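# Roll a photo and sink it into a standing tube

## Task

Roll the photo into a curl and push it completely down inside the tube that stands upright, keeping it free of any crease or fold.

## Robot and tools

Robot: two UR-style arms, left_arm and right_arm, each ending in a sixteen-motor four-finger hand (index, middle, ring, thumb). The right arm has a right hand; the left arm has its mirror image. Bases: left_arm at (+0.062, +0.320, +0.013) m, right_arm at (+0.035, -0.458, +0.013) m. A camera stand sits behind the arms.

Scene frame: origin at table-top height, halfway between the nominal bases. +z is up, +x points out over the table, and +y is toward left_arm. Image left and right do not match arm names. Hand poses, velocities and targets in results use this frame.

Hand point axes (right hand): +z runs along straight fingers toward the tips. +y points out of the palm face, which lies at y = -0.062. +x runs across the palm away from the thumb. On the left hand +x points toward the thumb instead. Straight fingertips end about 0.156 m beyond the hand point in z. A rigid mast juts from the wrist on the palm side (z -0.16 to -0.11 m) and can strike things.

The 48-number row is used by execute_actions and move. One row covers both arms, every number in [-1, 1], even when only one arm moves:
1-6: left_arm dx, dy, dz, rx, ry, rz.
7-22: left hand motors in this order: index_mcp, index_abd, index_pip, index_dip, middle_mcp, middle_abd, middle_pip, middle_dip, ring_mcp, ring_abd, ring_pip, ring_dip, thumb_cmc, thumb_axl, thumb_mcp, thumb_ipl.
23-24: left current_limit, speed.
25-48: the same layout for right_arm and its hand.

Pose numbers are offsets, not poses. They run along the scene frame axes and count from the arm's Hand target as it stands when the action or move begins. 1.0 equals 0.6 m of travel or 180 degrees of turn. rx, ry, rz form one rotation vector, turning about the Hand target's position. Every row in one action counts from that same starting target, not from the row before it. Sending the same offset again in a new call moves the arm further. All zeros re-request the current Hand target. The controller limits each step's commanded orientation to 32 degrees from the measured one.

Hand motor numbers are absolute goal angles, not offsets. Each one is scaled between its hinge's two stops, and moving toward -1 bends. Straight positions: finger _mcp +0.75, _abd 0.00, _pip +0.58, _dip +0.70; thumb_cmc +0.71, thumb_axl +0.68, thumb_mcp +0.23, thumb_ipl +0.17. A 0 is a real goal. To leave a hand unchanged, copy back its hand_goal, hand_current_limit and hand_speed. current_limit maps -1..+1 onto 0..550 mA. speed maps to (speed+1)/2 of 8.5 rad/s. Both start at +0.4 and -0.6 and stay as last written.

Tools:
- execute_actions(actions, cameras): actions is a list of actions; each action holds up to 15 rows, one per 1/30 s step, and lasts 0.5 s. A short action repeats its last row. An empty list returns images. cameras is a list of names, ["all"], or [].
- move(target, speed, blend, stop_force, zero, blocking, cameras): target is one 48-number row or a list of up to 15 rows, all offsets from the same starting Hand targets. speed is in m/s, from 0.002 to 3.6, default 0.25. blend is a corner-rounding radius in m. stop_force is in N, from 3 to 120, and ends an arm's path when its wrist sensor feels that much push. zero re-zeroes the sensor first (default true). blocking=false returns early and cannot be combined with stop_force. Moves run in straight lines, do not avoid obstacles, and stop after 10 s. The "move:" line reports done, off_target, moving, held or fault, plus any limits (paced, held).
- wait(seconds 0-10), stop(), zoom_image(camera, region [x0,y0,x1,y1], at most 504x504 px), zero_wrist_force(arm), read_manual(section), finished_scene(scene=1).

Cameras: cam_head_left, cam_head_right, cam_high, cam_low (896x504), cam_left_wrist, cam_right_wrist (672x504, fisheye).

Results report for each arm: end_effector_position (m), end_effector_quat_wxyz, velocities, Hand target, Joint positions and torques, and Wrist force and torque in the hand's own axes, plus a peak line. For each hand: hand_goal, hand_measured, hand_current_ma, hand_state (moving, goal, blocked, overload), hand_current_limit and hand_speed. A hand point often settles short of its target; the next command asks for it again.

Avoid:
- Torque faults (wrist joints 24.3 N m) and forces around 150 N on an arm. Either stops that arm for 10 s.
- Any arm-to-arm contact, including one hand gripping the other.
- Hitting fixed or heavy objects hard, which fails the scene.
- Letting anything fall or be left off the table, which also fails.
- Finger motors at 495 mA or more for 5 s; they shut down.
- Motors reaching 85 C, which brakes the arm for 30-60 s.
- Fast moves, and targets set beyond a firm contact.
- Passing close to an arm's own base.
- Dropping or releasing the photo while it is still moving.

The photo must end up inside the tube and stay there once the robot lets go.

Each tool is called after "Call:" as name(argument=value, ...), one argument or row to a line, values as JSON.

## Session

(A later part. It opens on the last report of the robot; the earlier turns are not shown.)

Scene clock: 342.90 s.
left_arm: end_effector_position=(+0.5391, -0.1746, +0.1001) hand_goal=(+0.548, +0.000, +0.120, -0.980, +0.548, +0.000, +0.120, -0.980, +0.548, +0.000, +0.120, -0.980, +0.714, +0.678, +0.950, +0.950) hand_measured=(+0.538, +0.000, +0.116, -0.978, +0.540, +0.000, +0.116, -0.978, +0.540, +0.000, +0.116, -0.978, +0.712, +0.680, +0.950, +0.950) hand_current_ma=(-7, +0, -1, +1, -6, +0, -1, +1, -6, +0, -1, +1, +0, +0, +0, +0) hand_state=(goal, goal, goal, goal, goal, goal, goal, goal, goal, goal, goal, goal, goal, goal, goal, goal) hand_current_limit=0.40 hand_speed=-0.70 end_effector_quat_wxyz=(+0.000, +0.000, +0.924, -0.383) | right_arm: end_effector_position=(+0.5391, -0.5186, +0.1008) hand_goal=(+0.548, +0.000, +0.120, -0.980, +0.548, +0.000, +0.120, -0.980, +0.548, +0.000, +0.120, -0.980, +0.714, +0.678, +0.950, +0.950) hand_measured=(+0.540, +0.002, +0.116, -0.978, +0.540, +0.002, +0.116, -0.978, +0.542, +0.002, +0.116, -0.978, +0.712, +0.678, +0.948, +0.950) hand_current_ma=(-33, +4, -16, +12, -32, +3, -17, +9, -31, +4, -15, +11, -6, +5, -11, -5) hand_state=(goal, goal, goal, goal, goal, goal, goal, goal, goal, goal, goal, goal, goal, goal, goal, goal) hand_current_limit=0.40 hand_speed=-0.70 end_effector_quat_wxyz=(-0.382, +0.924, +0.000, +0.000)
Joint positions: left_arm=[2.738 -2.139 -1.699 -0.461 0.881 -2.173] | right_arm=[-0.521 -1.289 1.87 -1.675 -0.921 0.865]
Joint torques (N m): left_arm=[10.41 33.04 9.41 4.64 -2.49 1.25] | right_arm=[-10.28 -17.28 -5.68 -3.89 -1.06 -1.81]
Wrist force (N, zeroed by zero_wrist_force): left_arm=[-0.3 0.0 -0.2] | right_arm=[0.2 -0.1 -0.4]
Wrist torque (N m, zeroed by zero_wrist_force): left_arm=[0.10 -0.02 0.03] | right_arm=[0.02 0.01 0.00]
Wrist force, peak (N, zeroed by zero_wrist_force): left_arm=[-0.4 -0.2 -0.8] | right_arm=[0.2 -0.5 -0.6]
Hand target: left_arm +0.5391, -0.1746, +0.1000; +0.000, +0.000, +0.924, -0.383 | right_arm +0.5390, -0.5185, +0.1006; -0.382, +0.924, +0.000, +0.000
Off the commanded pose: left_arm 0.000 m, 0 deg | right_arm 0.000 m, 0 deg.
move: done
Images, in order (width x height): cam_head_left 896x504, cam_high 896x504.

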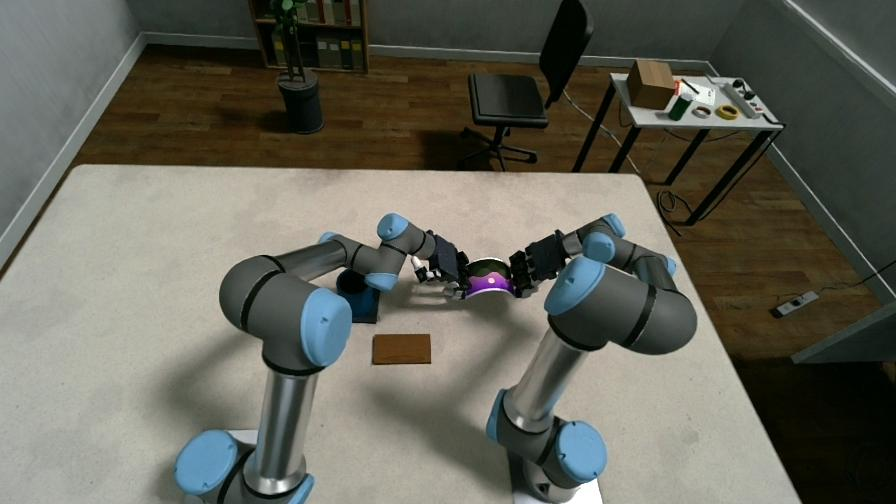

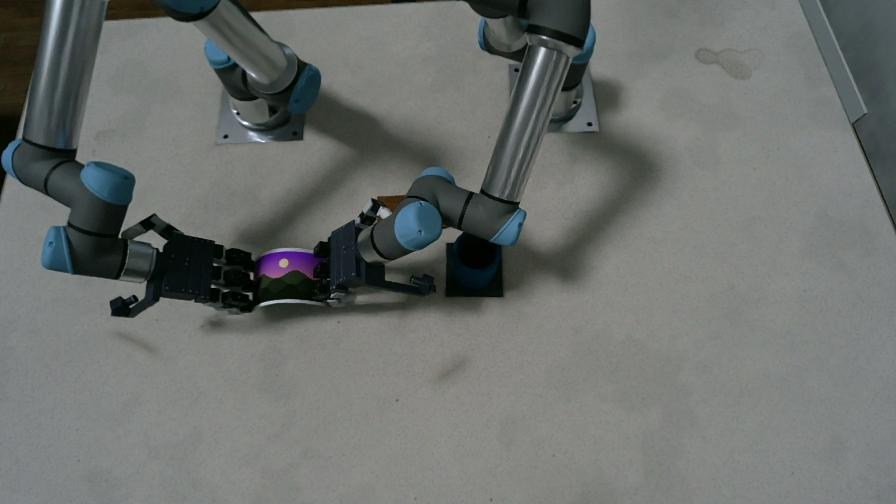

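Call:
move(
  target=[
    [-0.3,0,0,0,0,0,0.548,0,0.12,-0.98,0.548,0,0.12,-0.98,0.548,0,0.12,-0.98,0.714,0.678,0.95,0.95,0.4,-0.7,-0.3,0,0,0,0,0,0.548,0,0.12,-0.98,0.548,0,0.12,-0.98,0.548,0,0.12,-0.98,0.714,0.678,0.95,0.95,0.4,-0.7],
    [-0.3,0.4477,0,0,0,0,0.548,0,0.12,-0.98,0.548,0,0.12,-0.98,0.548,0,0.12,-0.98,0.714,0.678,0.95,0.95,0.4,-0.7,-0.3,0.4477,0,0,0,0,0.548,0,0.12,-0.98,0.548,0,0.12,-0.98,0.548,0,0.12,-0.98,0.714,0.678,0.95,0.95,0.4,-0.7],
  ],
  speed=0.1,
  blend=0.02,
  cameras=["cam_high", "cam_head_left"],
)

Call:
zoom_image(
  camera="cam_high",
  region=[340, 150, 500, 270],
)

Call:
zoom_image(
  camera="cam_head_left",
  region=[340, 280, 480, 380],
)

Scene clock: 348.17 s.
left_arm: end_effector_position=(+0.3591, +0.0941, +0.1000) hand_goal=(+0.548, +0.000, +0.120, -0.980, +0.548, +0.000, +0.120, -0.980, +0.548, +0.000, +0.120, -0.980, +0.714, +0.678, +0.950, +0.950) hand_measured=(+0.538, +0.000, +0.116, -0.978, +0.540, +0.000, +0.116, -0.978, +0.540, +0.000, +0.118, -0.978, +0.712, +0.680, +0.950, +0.950) hand_current_ma=(-7, +0, -1, +1, -6, +0, -1, +1, -6, +0, -1, +1, +0, +0, +0, +0) hand_state=(goal, goal, goal, goal, goal, goal, goal, goal, goal, goal, goal, goal, goal, goal, goal, goal) hand_current_limit=0.40 hand_speed=-0.70 end_effector_quat_wxyz=(+0.000, +0.000, +0.924, -0.383) | right_arm: end_effector_position=(+0.3590, -0.2499, +0.1006) hand_goal=(+0.548, +0.000, +0.120, -0.980, +0.548, +0.000, +0.120, -0.980, +0.548, +0.000, +0.120, -0.980, +0.714, +0.678, +0.950, +0.950) hand_measured=(+0.540, +0.002, +0.116, -0.978, +0.540, +0.002, +0.116, -0.978, +0.542, +0.002, +0.116, -0.978, +0.712, +0.680, +0.948, +0.950) hand_current_ma=(-33, +4, -13, +12, -32, +3, -16, +9, -31, +4, -13, +11, -6, +5, -11, -5) hand_state=(goal, goal, goal, goal, goal, goal, goal, goal, goal, goal, goal, goal, goal, goal, goal, goal) hand_current_limit=0.40 hand_speed=-0.70 end_effector_quat_wxyz=(-0.382, +0.924, +0.000, +0.000)
Joint positions: left_arm=[3.223 -1.408 -2.491 -0.846 0.785 -1.524] | right_arm=[-0.057 -1.688 2.436 -2.24 -0.789 1.46]
Joint torques (N m): left_arm=[0.7 7.07 24.69 0.55 -3.49 1.38] | right_arm=[4.43 -24.96 -20.25 -3.04 0.16 1.27]
Wrist force (N, zeroed by zero_wrist_force): left_arm=[-0.3 0.4 -0.2] | right_arm=[0.1 -0.3 -0.3]
Wrist torque (N m, zeroed by zero_wrist_force): left_arm=[0.18 -0.04 -0.01] | right_arm=[-0.01 0.02 0.09]
Wrist force, peak (N, zeroed by zero_wrist_force): left_arm=[-1.7 0.4 -0.6] | right_arm=[1.3 -0.1 -0.4]
Hand target: left_arm +0.3591, +0.0941, +0.1000; +0.000, +0.000, +0.924, -0.383 | right_arm +0.3590, -0.2499, +0.1006; -0.382, +0.924, +0.000, +0.000
Off the commanded pose: left_arm 0.000 m, 0 deg | right_arm 0.000 m, 0 deg.
move: done
Images, in order (width x height): cam_head_left 896x504, cam_high 896x504.

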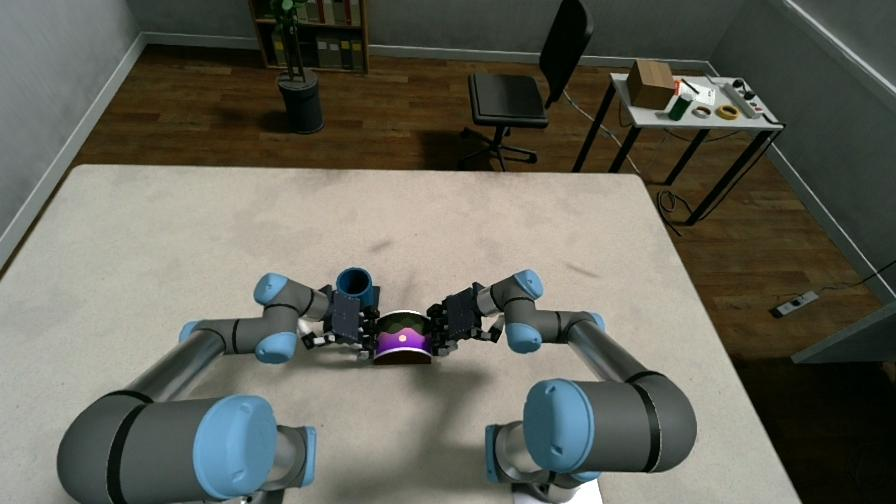

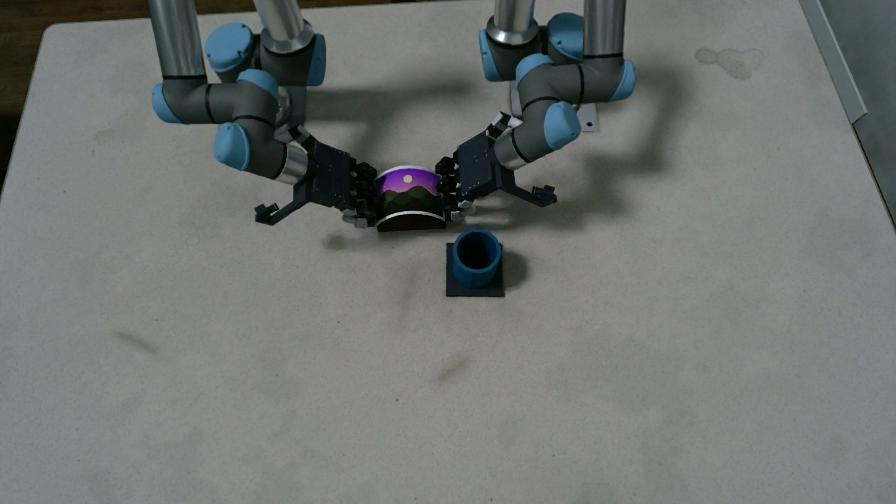

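Scaled by 3.150 from the camera's 896x504 image, which has a finer 1280x720 frame.

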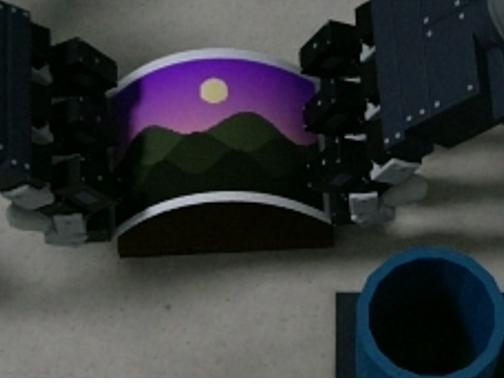

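Scaled by 3.600 from the camera's 896x504 image, which has a finer 1280x720 frame.

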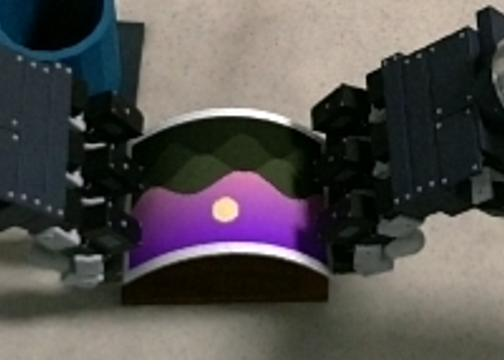

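Call:
move(
  target=[
    [0,0,-0.0833,0,0,0,0.548,0,0.12,-0.98,0.548,0,0.12,-0.98,0.548,0,0.12,-0.98,0.714,0.678,0.95,0.95,0.4,-0.7,0,0,-0.0833,0,0,0,0.548,0,0.12,-0.98,0.548,0,0.12,-0.98,0.548,0,0.12,-0.98,0.714,0.678,0.95,0.95,0.4,-0.7],
    [0,0.0125,-0.0833,0,0,0,0.548,0,0.12,-0.98,0.548,0,0.12,-0.98,0.548,0,0.12,-0.98,0.714,0.678,0.95,0.95,0.4,-0.7,0,-0.0125,-0.0833,0,0,0,0.548,0,0.12,-0.98,0.548,0,0.12,-0.98,0.548,0,0.12,-0.98,0.714,0.678,0.95,0.95,0.4,-0.7],
    [0,0.0133,-0.1022,0,0,0,0.548,0,0.12,-0.98,0.548,0,0.12,-0.98,0.548,0,0.12,-0.98,0.714,0.678,0.95,0.95,0.4,-0.7,0,-0.0133,-0.1022,0,0,0,0.548,0,0.12,-0.98,0.548,0,0.12,-0.98,0.548,0,0.12,-0.98,0.714,0.678,0.95,0.95,0.4,-0.7],
  ],
  speed=0.05,
  cameras=["cam_high", "cam_head_left"],
)

Call:
zoom_image(
  camera="cam_high",
  region=[340, 150, 500, 270],
)

Call:
zoom_image(
  camera="cam_head_left",
  region=[340, 280, 480, 380],
)

Scene clock: 350.67 s.
left_arm: end_effector_position=(+0.3590, +0.1021, +0.0386) hand_goal=(+0.548, +0.000, +0.120, -0.980, +0.548, +0.000, +0.120, -0.980, +0.548, +0.000, +0.120, -0.980, +0.714, +0.678, +0.950, +0.950) hand_measured=(+0.538, +0.000, +0.116, -0.978, +0.540, +0.000, +0.118, -0.978, +0.540, +0.000, +0.118, -0.978, +0.712, +0.680, +0.950, +0.950) hand_current_ma=(-7, +0, -1, +1, -6, +0, -1, +1, -6, +0, -1, +1, +0, +0, +0, +0) hand_state=(goal, goal, goal, goal, goal, goal, goal, goal, goal, goal, goal, goal, goal, goal, goal, goal) hand_current_limit=0.40 hand_speed=-0.70 end_effector_quat_wxyz=(+0.000, +0.000, +0.924, -0.383) | right_arm: end_effector_position=(+0.3589, -0.2579, +0.0392) hand_goal=(+0.548, +0.000, +0.120, -0.980, +0.548, +0.000, +0.120, -0.980, +0.548, +0.000, +0.120, -0.980, +0.714, +0.678, +0.950, +0.950) hand_measured=(+0.540, +0.002, +0.116, -0.978, +0.540, +0.002, +0.116, -0.978, +0.542, +0.002, +0.116, -0.978, +0.712, +0.680, +0.948, +0.950) hand_current_ma=(-33, +4, -13, +12, -32, +3, -16, +9, -31, +4, -13, +11, -6, +5, -11, -5) hand_state=(goal, goal, goal, goal, goal, goal, goal, goal, goal, goal, goal, goal, goal, goal, goal, goal) hand_current_limit=0.40 hand_speed=-0.70 end_effector_quat_wxyz=(-0.382, +0.924, -0.001, +0.000)
Joint positions: left_arm=[3.249 -1.588 -2.572 -0.611 0.786 -1.488] | right_arm=[-0.081 -1.522 2.514 -2.46 -0.791 1.427]
Joint torques (N m): left_arm=[-5.55 17.07 19.78 1.19 -2.22 -1.12] | right_arm=[0.08 -23.62 -28.72 -0.3 2.75 1.65]
Wrist force (N, zeroed by zero_wrist_force): left_arm=[-0.2 0.3 0.0] | right_arm=[0.3 -0.2 -0.1]
Wrist torque (N m, zeroed by zero_wrist_force): left_arm=[0.15 -0.01 -0.08] | right_arm=[-0.02 0.00 0.08]
Wrist force, peak (N, zeroed by zero_wrist_force): left_arm=[-0.4 0.9 0.2] | right_arm=[0.3 -0.6 -0.9]
Hand target: left_arm +0.3591, +0.1020, +0.0387; +0.000, +0.000, +0.924, -0.383 | right_arm +0.3590, -0.2579, +0.0393; -0.382, +0.924, +0.000, +0.000
Off the commanded pose: left_arm 0.000 m, 0 deg | right_arm 0.000 m, 0 deg.
move: done
Images, in order (width x height): cam_head_left 896x504, cam_high 896x504.

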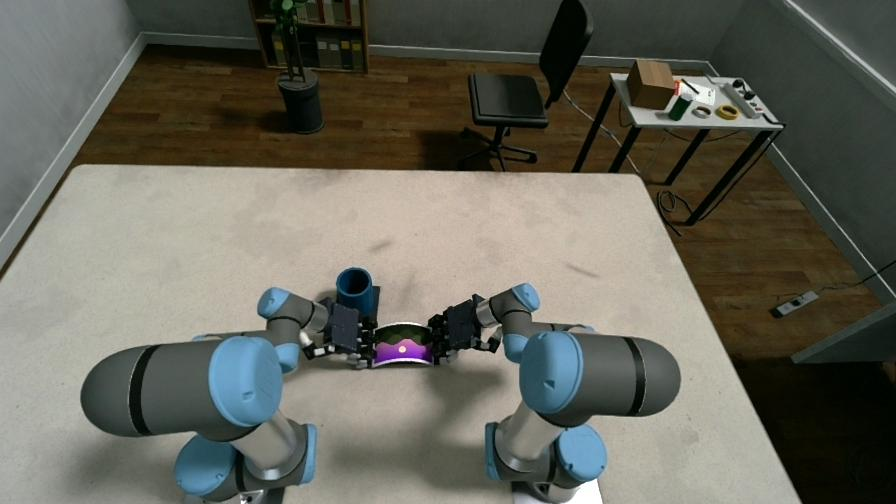

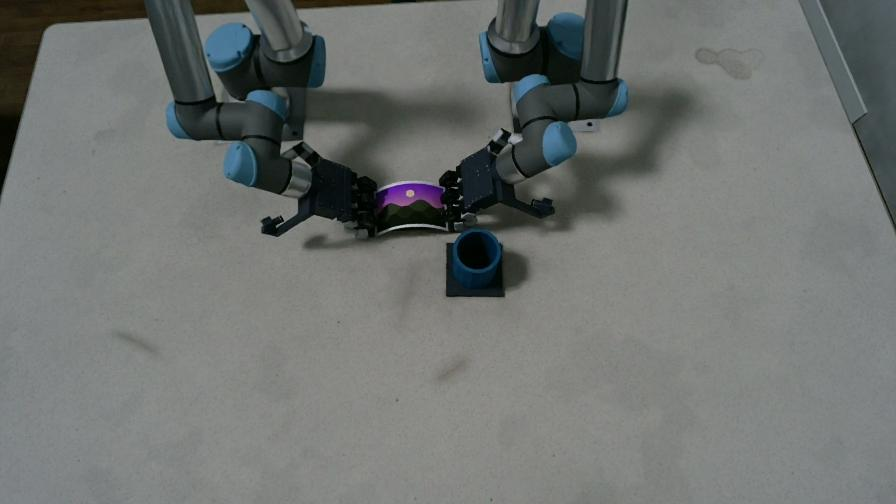

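Scaled by 3.150 from the camera's 896x504 image, which has a finer 1280x720 frame.

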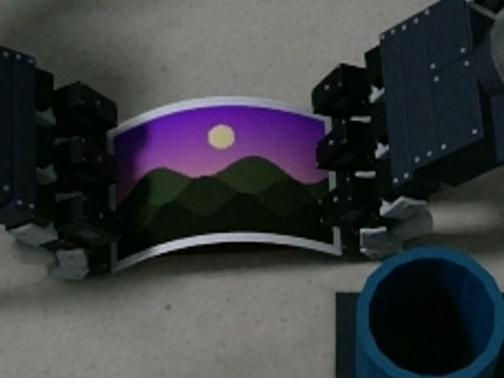

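Scaled by 3.600 from the camera's 896x504 image, which has a finer 1280x720 frame.

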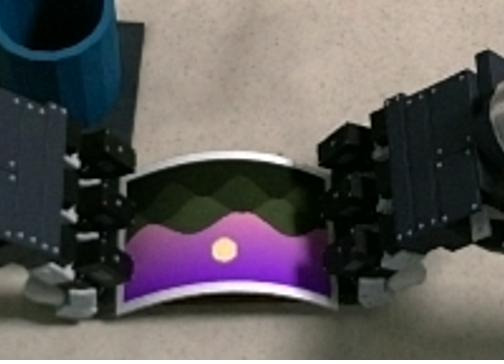

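Call:
move(
  target=[
    [0,0.04,0,0,0,0,0.548,0,0.12,-0.98,0.548,0,0.12,-0.98,0.548,0,0.12,-0.98,0.714,0.678,0.95,0.95,0.4,-0.7,0,-0.04,0,0,0,0,0.548,0,0.12,-0.98,0.548,0,0.12,-0.98,0.548,0,0.12,-0.98,0.714,0.678,0.95,0.95,0.4,-0.7],
    [0,0.1,0.05,0,0,0,0.548,0,0.12,-0.98,0.548,0,0.12,-0.98,0.548,0,0.12,-0.98,0.714,0.678,0.95,0.95,0.4,-0.7,0,-0.1,0.05,0,0,0,0.548,0,0.12,-0.98,0.548,0,0.12,-0.98,0.548,0,0.12,-0.98,0.714,0.678,0.95,0.95,0.4,-0.7],
  ],
  speed=0.07,
  cameras=["cam_high"],
)

Call:
zoom_image(
  camera="cam_high",
  region=[340, 150, 500, 270],
)

Scene clock: 352.57 s.
left_arm: end_effector_position=(+0.3591, +0.1621, +0.0687) hand_goal=(+0.548, +0.000, +0.120, -0.980, +0.548, +0.000, +0.120, -0.980, +0.548, +0.000, +0.120, -0.980, +0.714, +0.678, +0.950, +0.950) hand_measured=(+0.538, +0.000, +0.118, -0.978, +0.540, +0.000, +0.118, -0.978, +0.540, +0.000, +0.118, -0.978, +0.712, +0.680, +0.950, +0.950) hand_current_ma=(-7, +0, -1, +1, -6, +0, -1, +1, -6, +0, -1, +1, +0, +0, +0, +0) hand_state=(goal, goal, goal, goal, goal, goal, goal, goal, goal, goal, goal, goal, goal, goal, goal, goal) hand_current_limit=0.40 hand_speed=-0.70 end_effector_quat_wxyz=(+0.000, +0.000, +0.924, -0.383) | right_arm: end_effector_position=(+0.3591, -0.3180, +0.0693) hand_goal=(+0.548, +0.000, +0.120, -0.980, +0.548, +0.000, +0.120, -0.980, +0.548, +0.000, +0.120, -0.980, +0.714, +0.678, +0.950, +0.950) hand_measured=(+0.540, +0.002, +0.116, -0.978, +0.540, +0.002, +0.118, -0.978, +0.542, +0.002, +0.118, -0.978, +0.712, +0.680, +0.948, +0.950) hand_current_ma=(-33, +4, -12, +12, -32, +3, -12, +9, -31, +4, -11, +11, -6, +5, -11, -5) hand_state=(goal, goal, goal, goal, goal, goal, goal, goal, goal, goal, goal, goal, goal, goal, goal, goal) hand_current_limit=0.40 hand_speed=-0.70 end_effector_quat_wxyz=(-0.382, +0.924, +0.000, +0.000)
Joint positions: left_arm=[3.444 -1.389 -2.542 -1.028 0.816 -1.219] | right_arm=[-0.26 -1.687 2.479 -2.092 -0.825 1.183]
Joint torques (N m): left_arm=[-11.13 6.71 8.84 0.26 -3.24 0.46] | right_arm=[9.18 -2.02 -4.47 -0.67 2.83 0.31]
Wrist force (N, zeroed by zero_wrist_force): left_arm=[-0.3 0.2 -0.1] | right_arm=[0.1 -0.4 -0.1]
Wrist torque (N m, zeroed by zero_wrist_force): left_arm=[0.18 0.02 0.00] | right_arm=[-0.02 0.00 -0.02]
Wrist force, peak (N, zeroed by zero_wrist_force): left_arm=[-0.5 0.2 -1.0] | right_arm=[0.2 -0.1 -1.1]
Hand target: left_arm +0.3591, +0.1620, +0.0687; +0.000, +0.000, +0.924, -0.383 | right_arm +0.3590, -0.3179, +0.0693; -0.382, +0.924, +0.000, +0.000
Off the commanded pose: left_arm 0.000 m, 0 deg | right_arm 0.000 m, 0 deg.
move: done
Images, in order (width x height): cam_high 896x504.

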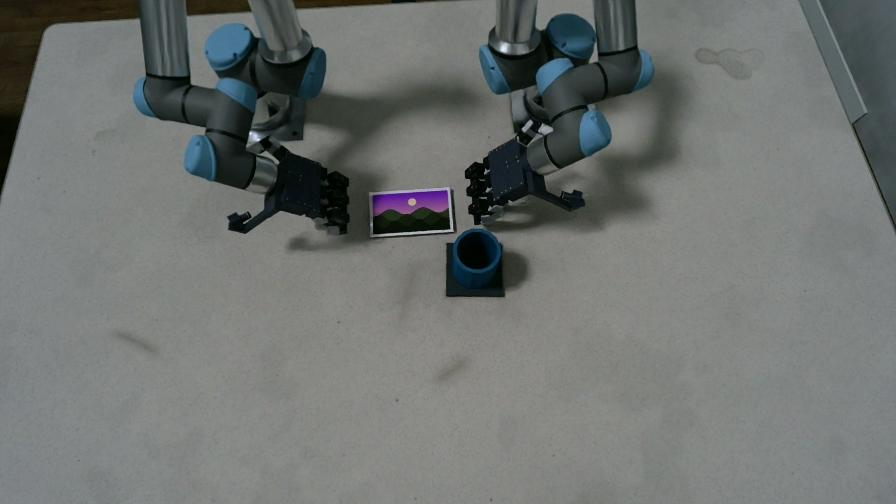

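Scaled by 3.150 from the camera's 896x504 image, which has a finer 1280x720 frame.

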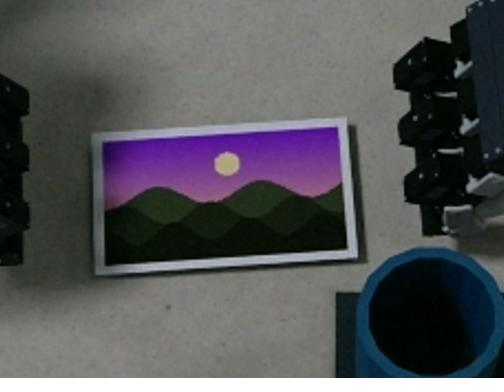

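Call:
move(
  target=[
    [0.05,0,0.4,0,0,0,0.548,0,0.12,-0.98,0.548,0,0.12,-0.98,0.548,0,0.12,-0.98,0.714,0.678,0.95,0.95,0.4,-0.6,0.05,0,0.4,0,0,0,0.548,0,0.12,-0.98,0.548,0,0.12,-0.98,0.548,0,0.12,-0.98,0.714,0.678,0.95,0.95,0.4,-0.6],
  ],
  speed=0.3,
)

Call:
move(
  target=[
    [0,0,0,0,0.3044,0.3967,0.3425,0,0.576,0.696,0.3425,0,0.576,0.696,0.3425,0,0.576,0.696,0.714,0.678,0.95,0.95,0.4,-0.6,0,0,0,0,-0.3044,0.3967,0.3425,0,0.576,0.696,0.3425,0,0.576,0.696,0.3425,0,0.576,0.696,0.714,0.678,0.95,0.95,0.4,-0.6],
  ],
  speed=0.5,
)

Call:
move(
  target=[
    [0,0,0,0,0.3044,0.3967,0.3425,0,0.576,0.696,0.3425,0,0.576,0.696,0.3425,0,0.576,0.696,0.714,0.678,0.95,0.95,0.4,-0.6,0,0,0,0,-0.3044,0.3967,0.3425,0,0.576,0.696,0.3425,0,0.576,0.696,0.3425,0,0.576,0.696,0.714,0.678,0.95,0.95,0.4,-0.6],
  ],
  speed=0.5,
  cameras=["cam_high"],
)

Scene clock: 355.30 s.
left_arm: end_effector_position=(+0.3891, +0.1620, +0.3086) hand_goal=(+0.548, +0.000, +0.120, -0.980, +0.548, +0.000, +0.120, -0.980, +0.548, +0.000, +0.120, -0.980, +0.714, +0.678, +0.950, +0.950) hand_measured=(+0.538, +0.000, +0.118, -0.978, +0.540, +0.000, +0.118, -0.978, +0.540, +0.000, +0.118, -0.978, +0.712, +0.680, +0.950, +0.950) hand_current_ma=(-7, +0, -1, +1, -6, +0, -1, +1, -6, +0, -1, +1, +0, +0, +0, +0) hand_state=(goal, goal, goal, goal, goal, goal, goal, goal, goal, goal, goal, goal, goal, goal, goal, goal) hand_current_limit=0.40 hand_speed=-0.60 end_effector_quat_wxyz=(+0.000, +0.000, +0.924, -0.383) | right_arm: end_effector_position=(+0.3890, -0.3179, +0.3091) hand_goal=(+0.548, +0.000, +0.120, -0.980, +0.548, +0.000, +0.120, -0.980, +0.548, +0.000, +0.120, -0.980, +0.714, +0.678, +0.950, +0.950) hand_measured=(+0.540, +0.002, +0.116, -0.978, +0.540, +0.002, +0.118, -0.978, +0.542, +0.002, +0.118, -0.978, +0.712, +0.680, +0.948, +0.950) hand_current_ma=(-33, +4, -12, +12, -32, +3, -12, +9, -31, +4, -11, +11, -7, +6, -11, -5) hand_state=(goal, goal, goal, goal, goal, goal, goal, goal, goal, goal, goal, goal, goal, goal, goal, goal) hand_current_limit=0.40 hand_speed=-0.60 end_effector_quat_wxyz=(-0.383, +0.924, +0.000, +0.000)
Joint positions: left_arm=[3.421 -1.183 -1.999 -1.755 0.81 -1.25] | right_arm=[-0.236 -1.891 1.95 -1.379 -0.819 1.214]
Joint torques (N m): left_arm=[10.82 15.48 30.56 -0.07 -2.73 -1.21] | right_arm=[-10.71 -21.55 -38.25 0.19 2.14 1.74]
Wrist force (N, zeroed by zero_wrist_force): left_arm=[-0.1 0.3 -0.1] | right_arm=[0.2 -0.1 -0.3]
Wrist torque (N m, zeroed by zero_wrist_force): left_arm=[0.19 -0.02 -0.04] | right_arm=[0.04 0.00 0.09]
Wrist force, peak (N, zeroed by zero_wrist_force): left_arm=[-0.6 -1.2 -1.9] | right_arm=[0.5 -2.0 -2.1]
Hand target: left_arm +0.3891, +0.1620, +0.3087; +0.000, +0.000, +0.924, -0.383 | right_arm +0.3890, -0.3179, +0.3093; -0.382, +0.924, +0.000, +0.000
Off the commanded pose: left_arm 0.000 m, 0 deg | right_arm 0.000 m, 0 deg.
move: done

Scene clock: 357.47 s.
left_arm: end_effector_position=(+0.3891, +0.1621, +0.3087) hand_goal=(+0.342, +0.000, +0.576, +0.696, +0.342, +0.000, +0.576, +0.696, +0.342, +0.000, +0.576, +0.696, +0.714, +0.678, +0.950, +0.950) hand_measured=(+0.342, +0.000, +0.574, +0.694, +0.342, +0.000, +0.574, +0.694, +0.342, +0.000, +0.574, +0.694, +0.712, +0.680, +0.950, +0.950) hand_current_ma=(+0, +0, -1, -1, +0, +0, -1, -1, +0, +0, -1, -1, +0, +0, +0, +0) hand_state=(goal, goal, goal, goal, goal, goal, goal, goal, goal, goal, goal, goal, goal, goal, goal, goal) hand_current_limit=0.40 hand_speed=-0.60 end_effector_quat_wxyz=(+0.183, +0.683, -0.653, +0.271) | right_arm: end_effector_position=(+0.3889, -0.3179, +0.3092) hand_goal=(+0.342, +0.000, +0.576, +0.696, +0.342, +0.000, +0.576, +0.696, +0.342, +0.000, +0.576, +0.696, +0.714, +0.678, +0.950, +0.950) hand_measured=(+0.342, +0.002, +0.574, +0.692, +0.342, +0.002, +0.574, +0.694, +0.342, +0.002, +0.574, +0.692, +0.712, +0.680, +0.948, +0.950) hand_current_ma=(-2, +4, -11, -13, -2, +3, -10, -10, -1, +4, -9, -13, -7, +6, -11, -5) hand_state=(goal, goal, goal, goal, goal, goal, goal, goal, goal, goal, goal, goal, goal, goal, goal, goal) hand_current_limit=0.40 hand_speed=-0.60 end_effector_quat_wxyz=(-0.271, +0.654, +0.683, +0.183) end_effector_velocity=(+0.000, +0.001, +0.001) end_effector_angular_velocity=(+0.001, -0.004, +0.006)
Joint positions: left_arm=[3.564 -1.273 -2.088 -1.474 0.914 -2.771] | right_arm=[-0.395 -2.099 2.07 -1.109 -1.048 -0.578]
Joint velocities: left_arm=[within noise] | right_arm=[0.002 0.001 -0.002 0 0.001 -0.005]
Joint torques (N m): left_arm=[-12.31 -0.12 29.98 0.87 -3.42 -1.28] | right_arm=[10.84 11.92 -38.19 -1.11 2.1 -2.01]
Wrist force (N, zeroed by zero_wrist_force): left_arm=[0.6 0.2 -0.7] | right_arm=[-0.1 0.4 -0.5]
Wrist torque (N m, zeroed by zero_wrist_force): left_arm=[0.19 -0.04 -0.04] | right_arm=[0.20 -0.09 -0.05]
Wrist force, peak (N, zeroed by zero_wrist_force): left_arm=[0.7 0.5 -0.7] | right_arm=[0.1 0.0 -1.1]
Hand target: left_arm +0.3891, +0.1620, +0.3087; +0.183, +0.683, -0.653, +0.271 | right_arm +0.3890, -0.3179, +0.3093; -0.271, +0.654, +0.683, +0.183
Off the commanded pose: left_arm 0.000 m, 0 deg | right_arm 0.000 m, 0 deg.
move: done

Scene clock: 359.63 s.
left_arm: end_effector_position=(+0.3891, +0.1621, +0.3087) hand_goal=(+0.342, +0.000, +0.576, +0.696, +0.342, +0.000, +0.576, +0.696, +0.342, +0.000, +0.576, +0.696, +0.714, +0.678, +0.950, +0.950) hand_measured=(+0.348, +0.000, +0.576, +0.694, +0.348, +0.000, +0.576, +0.694, +0.348, +0.000, +0.576, +0.694, +0.714, +0.678, +0.950, +0.950) hand_current_ma=(+3, +0, +0, -1, +3, +0, +0, -1, +3, +0, +0, -1, +0, +0, +0, +0) hand_state=(goal, goal, goal, goal, goal, goal, goal, goal, goal, goal, goal, goal, goal, goal, goal, goal) hand_current_limit=0.40 hand_speed=-0.60 end_effector_quat_wxyz=(+0.258, +0.966, +0.000, +0.000) | right_arm: end_effector_position=(+0.3890, -0.3179, +0.3092) hand_goal=(+0.342, +0.000, +0.576, +0.696, +0.342, +0.000, +0.576, +0.696, +0.342, +0.000, +0.576, +0.696, +0.714, +0.678, +0.950, +0.950) hand_measured=(+0.346, +0.002, +0.576, +0.694, +0.348, +0.002, +0.576, +0.694, +0.348, +0.002, +0.576, +0.694, +0.714, +0.678, +0.948, +0.950) hand_current_ma=(+22, +4, -3, -12, +24, +3, -3, -9, +26, +4, -3, -12, -1, +1, -11, -5) hand_state=(goal, goal, goal, goal, goal, goal, goal, goal, goal, goal, goal, goal, goal, goal, goal, goal) hand_current_limit=0.40 hand_speed=-0.60 end_effector_quat_wxyz=(+0.000, +0.000, +0.966, +0.259)
Joint positions: left_arm=[3.742 -1.057 -2.217 -1.73 1.132 -4.095] | right_arm=[-0.532 -1.995 2.17 -1.451 -1.131 -2.19]
Joint torques (N m): left_arm=[-12.31 -7.84 29.38 2.29 -3.06 -1.14] | right_arm=[-4.92 -15.48 -32.45 -0.15 -1.15 -1.75]
Wrist force (N, zeroed by zero_wrist_force): left_arm=[1.2 0.1 0.2] | right_arm=[-0.6 0.9 0.3]
Wrist torque (N m, zeroed by zero_wrist_force): left_arm=[0.02 -0.07 -0.08] | right_arm=[0.26 0.08 -0.18]
Wrist force, peak (N, zeroed by zero_wrist_force): left_arm=[1.2 0.2 -0.9] | right_arm=[-0.6 1.2 0.4]
Hand target: left_arm +0.3891, +0.1620, +0.3087; +0.258, +0.966, +0.000, +0.000 | right_arm +0.3890, -0.3179, +0.3093; +0.000, +0.000, +0.966, +0.259
Off the commanded pose: left_arm 0.000 m, 0 deg | right_arm 0.000 m, 0 deg.
move: done
Images, in order (width x height): cam_high 896x504.

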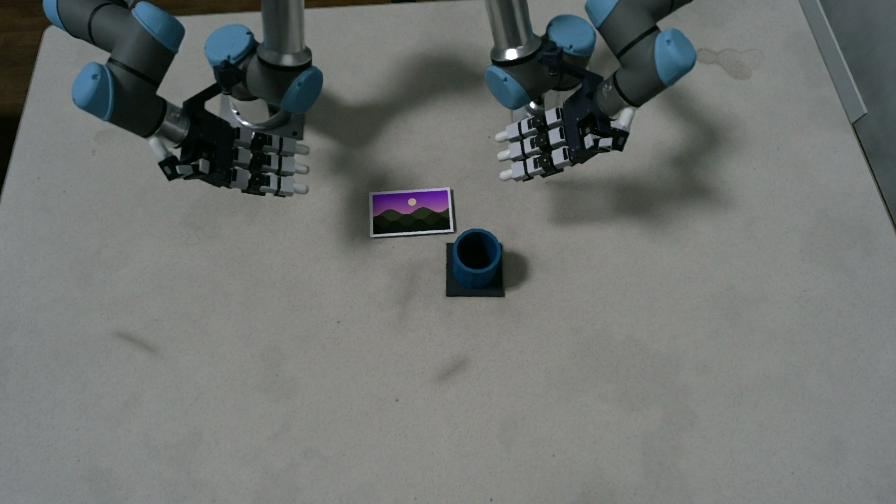

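Call:
move(
  target=[
    [0.0232,-0.1418,-0.28,0,0,0,0.3425,0,0.576,0.696,0.3425,0,0.576,0.696,0.3425,0,0.576,0.696,0.714,0.678,0.95,0.95,0.4,-0.6,0.0233,0.1282,-0.28,0,0,0,0.3425,0,0.576,0.696,0.3425,0,0.576,0.696,0.3425,0,0.576,0.696,0.714,0.678,0.95,0.95,0.4,-0.6],
    [0.0232,-0.1418,-0.3427,0,0,0,0.3425,0,0.576,0.696,0.3425,0,0.576,0.696,0.3425,0,0.576,0.696,0.714,0.678,0.95,0.95,0.4,-0.6,0.0233,0.1282,-0.3423,0,0,0,0.3425,0,0.576,0.696,0.3425,0,0.576,0.696,0.3425,0,0.576,0.696,0.714,0.678,0.95,0.95,0.4,-0.6],
  ],
  speed=[0.25, 0.05],
  cameras=["cam_high","cam_head_left","cam_left_wrist","cam_right_wrist"],
)

Call:
zoom_image(
  camera="cam_high",
  region=[330, 150, 490, 270],
)

Scene clock: 362.20 s.
left_arm: end_effector_position=(+0.4030, +0.0770, +0.1030) hand_goal=(+0.342, +0.000, +0.576, +0.696, +0.342, +0.000, +0.576, +0.696, +0.342, +0.000, +0.576, +0.696, +0.714, +0.678, +0.950, +0.950) hand_measured=(+0.348, +0.000, +0.576, +0.694, +0.348, +0.000, +0.576, +0.694, +0.348, +0.000, +0.576, +0.694, +0.714, +0.678, +0.950, +0.950) hand_current_ma=(+4, +0, +0, -1, +3, +0, +0, -1, +4, +0, +0, -1, +0, +0, +0, +0) hand_state=(goal, goal, goal, goal, goal, goal, goal, goal, goal, goal, goal, goal, goal, goal, goal, goal) hand_current_limit=0.40 hand_speed=-0.60 end_effector_quat_wxyz=(+0.258, +0.966, +0.000, +0.000) | right_arm: end_effector_position=(+0.4029, -0.2410, +0.1038) hand_goal=(+0.342, +0.000, +0.576, +0.696, +0.342, +0.000, +0.576, +0.696, +0.342, +0.000, +0.576, +0.696, +0.714, +0.678, +0.950, +0.950) hand_measured=(+0.348, +0.002, +0.576, +0.694, +0.348, +0.002, +0.576, +0.694, +0.348, +0.002, +0.576, +0.694, +0.714, +0.678, +0.948, +0.950) hand_current_ma=(+25, +4, -2, -12, +27, +3, -2, -9, +28, +4, -2, -11, -1, +1, -11, -5) hand_state=(goal, goal, goal, goal, goal, goal, goal, goal, goal, goal, goal, goal, goal, goal, goal, goal) hand_current_limit=0.40 hand_speed=-0.60 end_effector_quat_wxyz=(+0.000, +0.000, +0.966, +0.259)
Joint positions: left_arm=[3.447 -1.518 -2.605 -0.733 1.067 -4.419] | right_arm=[-0.29 -1.573 2.542 -2.364 -1.074 -1.926]
Joint torques (N m): left_arm=[-12.66 13.74 21.43 1.96 -2.47 -0.82] | right_arm=[9.82 -22.06 -28.16 -0.72 2.65 1.57]
Wrist force (N, zeroed by zero_wrist_force): left_arm=[1.2 -0.2 0.0] | right_arm=[-0.6 0.9 0.5]
Wrist torque (N m, zeroed by zero_wrist_force): left_arm=[0.00 -0.08 0.00] | right_arm=[0.23 0.08 -0.11]
Wrist force, peak (N, zeroed by zero_wrist_force): left_arm=[1.2 0.4 -2.2] | right_arm=[-0.5 0.4 2.3]
Hand target: left_arm +0.4030, +0.0770, +0.1030; +0.258, +0.966, +0.000, +0.000 | right_arm +0.4030, -0.2410, +0.1039; +0.000, +0.000, +0.966, +0.259
Off the commanded pose: left_arm 0.000 m, 0 deg | right_arm 0.000 m, 0 deg.
move: done
Images, in order (width x height): cam_head_left 896x504, cam_high 896x504, cam_left_wrist 672x504, cam_right_wrist 672x504.

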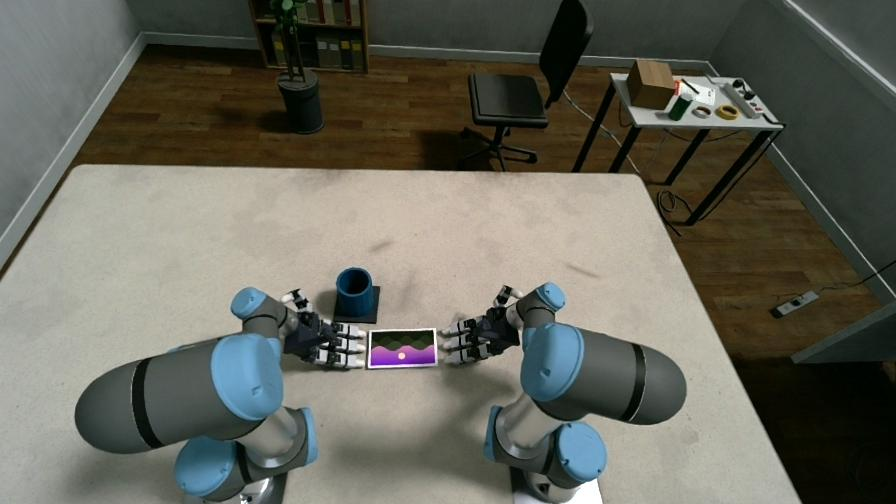

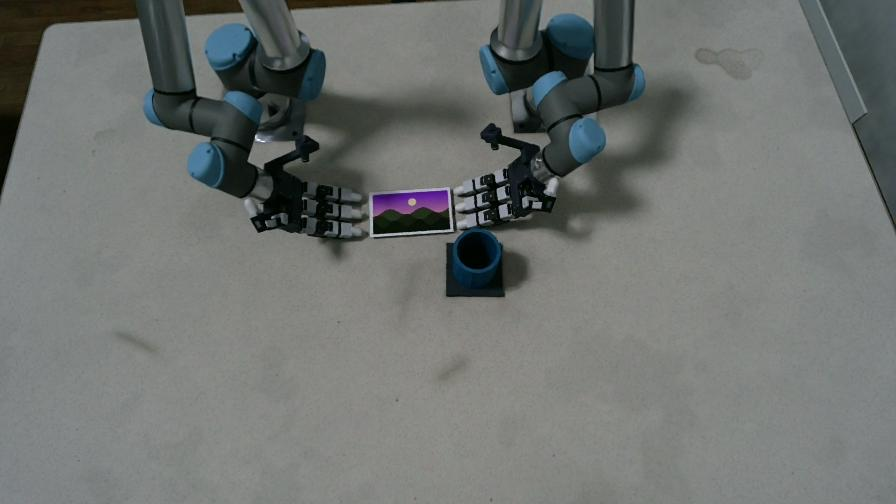

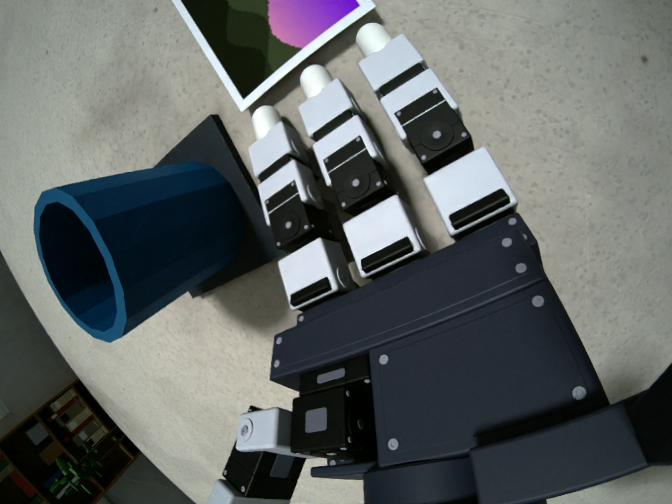

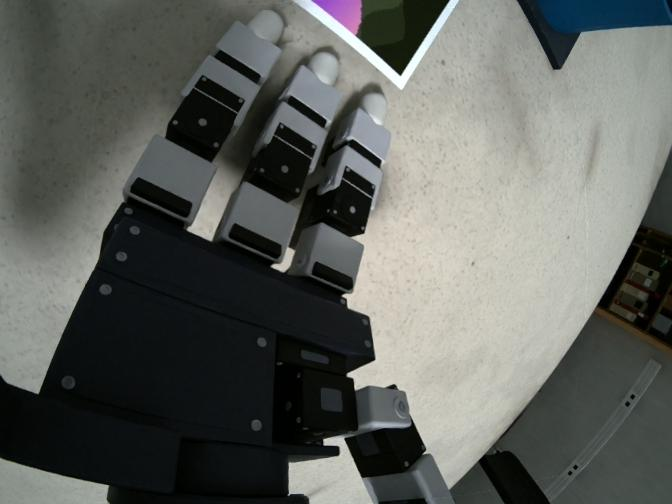

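Scaled by 3.150 from the camera's 896x504 image, which has a finer 1280x720 frame.

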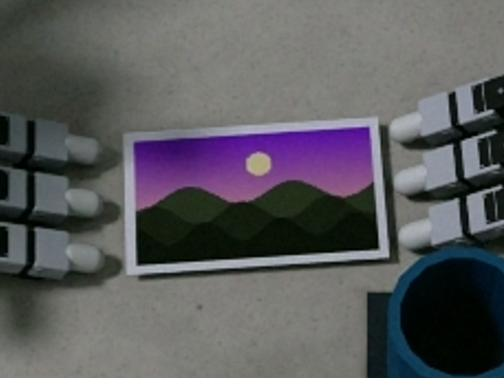

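Call:
move(
  target=[
    [0,-0.0083,0,0,0,0,0.3425,0,0.576,0.696,0.3425,0,0.576,0.696,0.3425,0,0.576,0.696,0.714,0.678,0.95,0.95,0.4,-0.6,0,0.0217,0,0,0,0,0.3425,0,0.576,0.696,0.3425,0,0.576,0.696,0.3425,0,0.576,0.696,0.714,0.678,0.95,0.95,0.4,-0.6],
    [0,-0.045,0,0,0,0,0.3425,0,0.576,0.696,0.3425,0,0.576,0.696,0.3425,0,0.576,0.696,0.714,0.678,0.95,0.95,0.4,-0.6,0,0.0584,0,0,0,0,0.3425,0,0.576,0.696,0.3425,0,0.576,0.696,0.3425,0,0.576,0.696,0.714,0.678,0.95,0.95,0.4,-0.6],
  ],
  speed=0.03,
  cameras=["cam_high","cam_head_left","cam_left_wrist","cam_right_wrist"],
)

Call:
zoom_image(
  camera="cam_high",
  region=[330, 150, 490, 270],
)

Call:
zoom_image(
  camera="cam_head_left",
  region=[340, 300, 460, 390],
)

Scene clock: 364.10 s.
left_arm: end_effector_position=(+0.4030, +0.0499, +0.1030) hand_goal=(+0.342, +0.000, +0.576, +0.696, +0.342, +0.000, +0.576, +0.696, +0.342, +0.000, +0.576, +0.696, +0.714, +0.678, +0.950, +0.950) hand_measured=(+0.354, +0.000, +0.578, +0.696, +0.352, -0.002, +0.578, +0.696, +0.354, -0.004, +0.580, +0.696, +0.714, +0.678, +0.950, +0.950) hand_current_ma=(+9, +0, +1, +0, +9, -1, +1, +0, +11, -1, +1, +0, +0, +0, +0, +0) hand_state=(goal, goal, goal, goal, goal, goal, goal, goal, goal, goal, goal, goal, goal, goal, goal, goal) hand_current_limit=0.40 hand_speed=-0.60 end_effector_quat_wxyz=(+0.258, +0.966, +0.000, +0.000) end_effector_velocity=(+0.001, +0.001, +0.000) end_effector_angular_velocity=(+0.000, +0.000, +0.000) | right_arm: end_effector_position=(+0.4030, -0.2059, +0.1039) hand_goal=(+0.342, +0.000, +0.576, +0.696, +0.342, +0.000, +0.576, +0.696, +0.342, +0.000, +0.576, +0.696, +0.714, +0.678, +0.950, +0.950) hand_measured=(+0.352, +0.000, +0.580, +0.696, +0.354, +0.000, +0.580, +0.696, +0.352, +0.002, +0.578, +0.696, +0.714, +0.678, +0.948, +0.950) hand_current_ma=(+49, +2, +16, -2, +53, +3, +14, -2, +51, +4, +12, -3, -1, +1, -11, -5) hand_state=(goal, goal, goal, goal, goal, goal, goal, goal, goal, goal, goal, goal, goal, goal, goal, goal) hand_current_limit=0.40 hand_speed=-0.60 end_effector_quat_wxyz=(+0.000, +0.000, +0.966, +0.259) end_effector_velocity=(+0.000, -0.002, -0.001) end_effector_angular_velocity=(+0.001, +0.003, -0.001)
Joint positions: left_arm=[3.358 -1.551 -2.598 -0.659 1.056 -4.52] | right_arm=[-0.184 -1.543 2.537 -2.447 -1.059 -1.807]
Joint velocities: left_arm=[0.004 0.001 0.001 -0.005 0 0.005] | right_arm=[-0.006 0 0 0.005 0 -0.005]
Joint torques (N m): left_arm=[8.47 19.71 9.18 -0.49 -3.9 0.95] | right_arm=[-7.08 -20.22 -20.43 0.87 2.89 -1.68]
Wrist force (N, zeroed by zero_wrist_force): left_arm=[0.6 -6.2 -10.0] | right_arm=[-0.3 -4.0 -5.7]
Wrist torque (N m, zeroed by zero_wrist_force): left_arm=[0.84 -0.48 0.13] | right_arm=[0.70 0.26 -0.22]
Wrist force, peak (N, zeroed by zero_wrist_force): left_arm=[0.4 -7.3 -12.9] | right_arm=[-0.6 -4.5 -7.7]
Hand target: left_arm +0.4030, +0.0500, +0.1030; +0.258, +0.966, +0.000, +0.000 | right_arm +0.4030, -0.2059, +0.1039; +0.000, +0.000, +0.966, +0.259
Off the commanded pose: left_arm 0.000 m, 0 deg | right_arm 0.000 m, 0 deg.
move: done
Images, in order (width x height): cam_head_left 896x504, cam_high 896x504, cam_left_wrist 672x504, cam_right_wrist 672x504.

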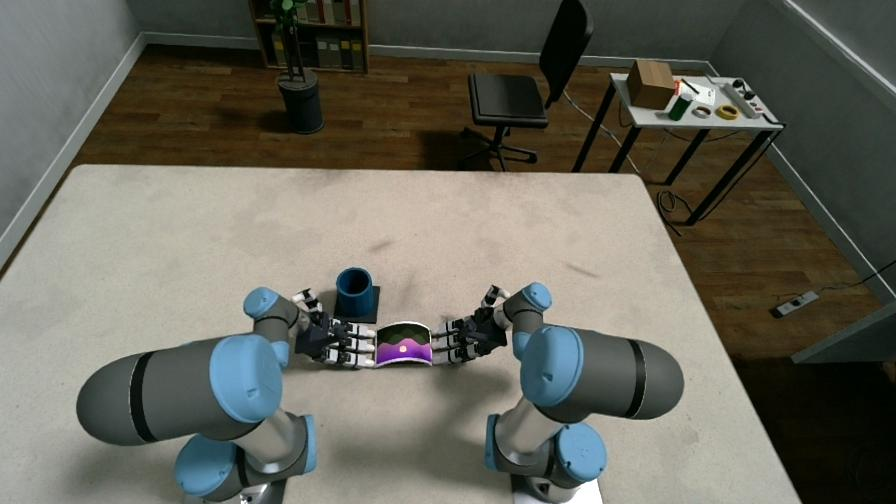

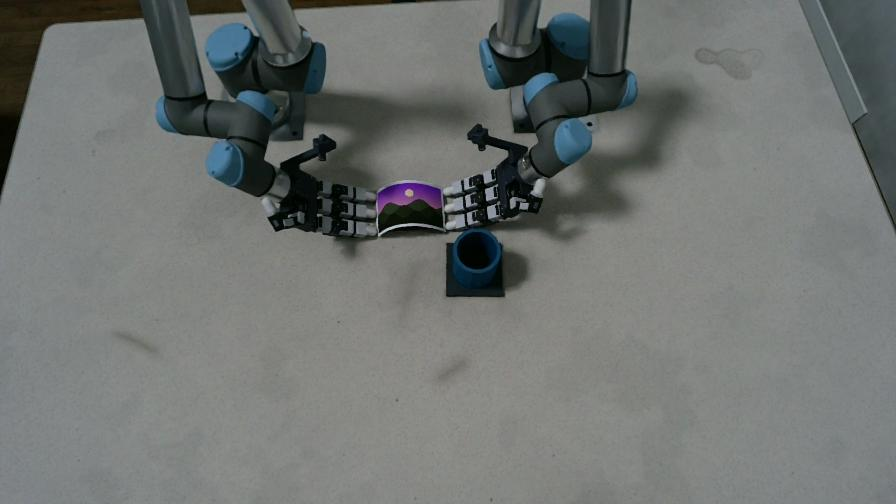

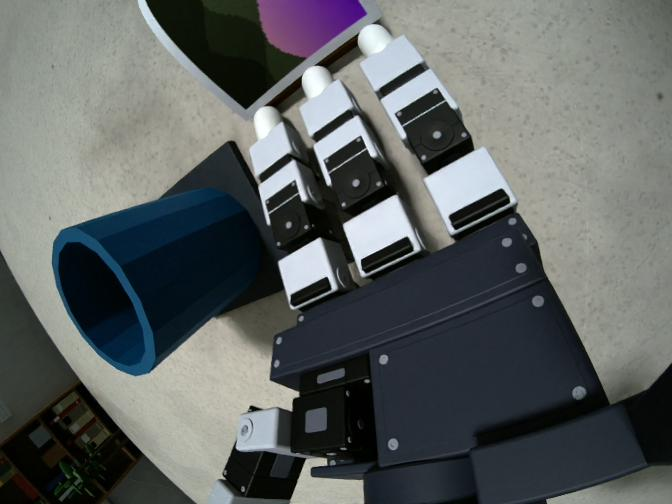

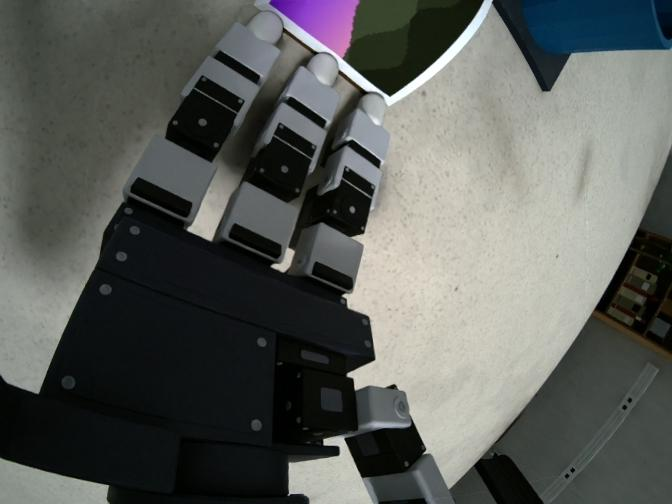

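Scaled by 3.150 from the camera's 896x504 image, which has a finer 1280x720 frame.

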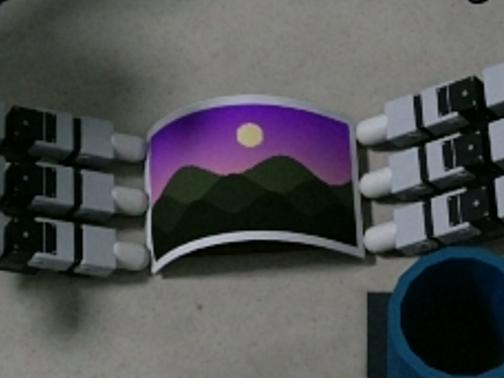

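Scaled by 4.200 from the camera's 896x504 image, which has a finer 1280x720 frame.

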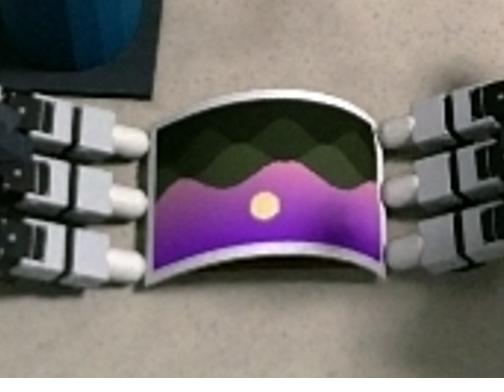

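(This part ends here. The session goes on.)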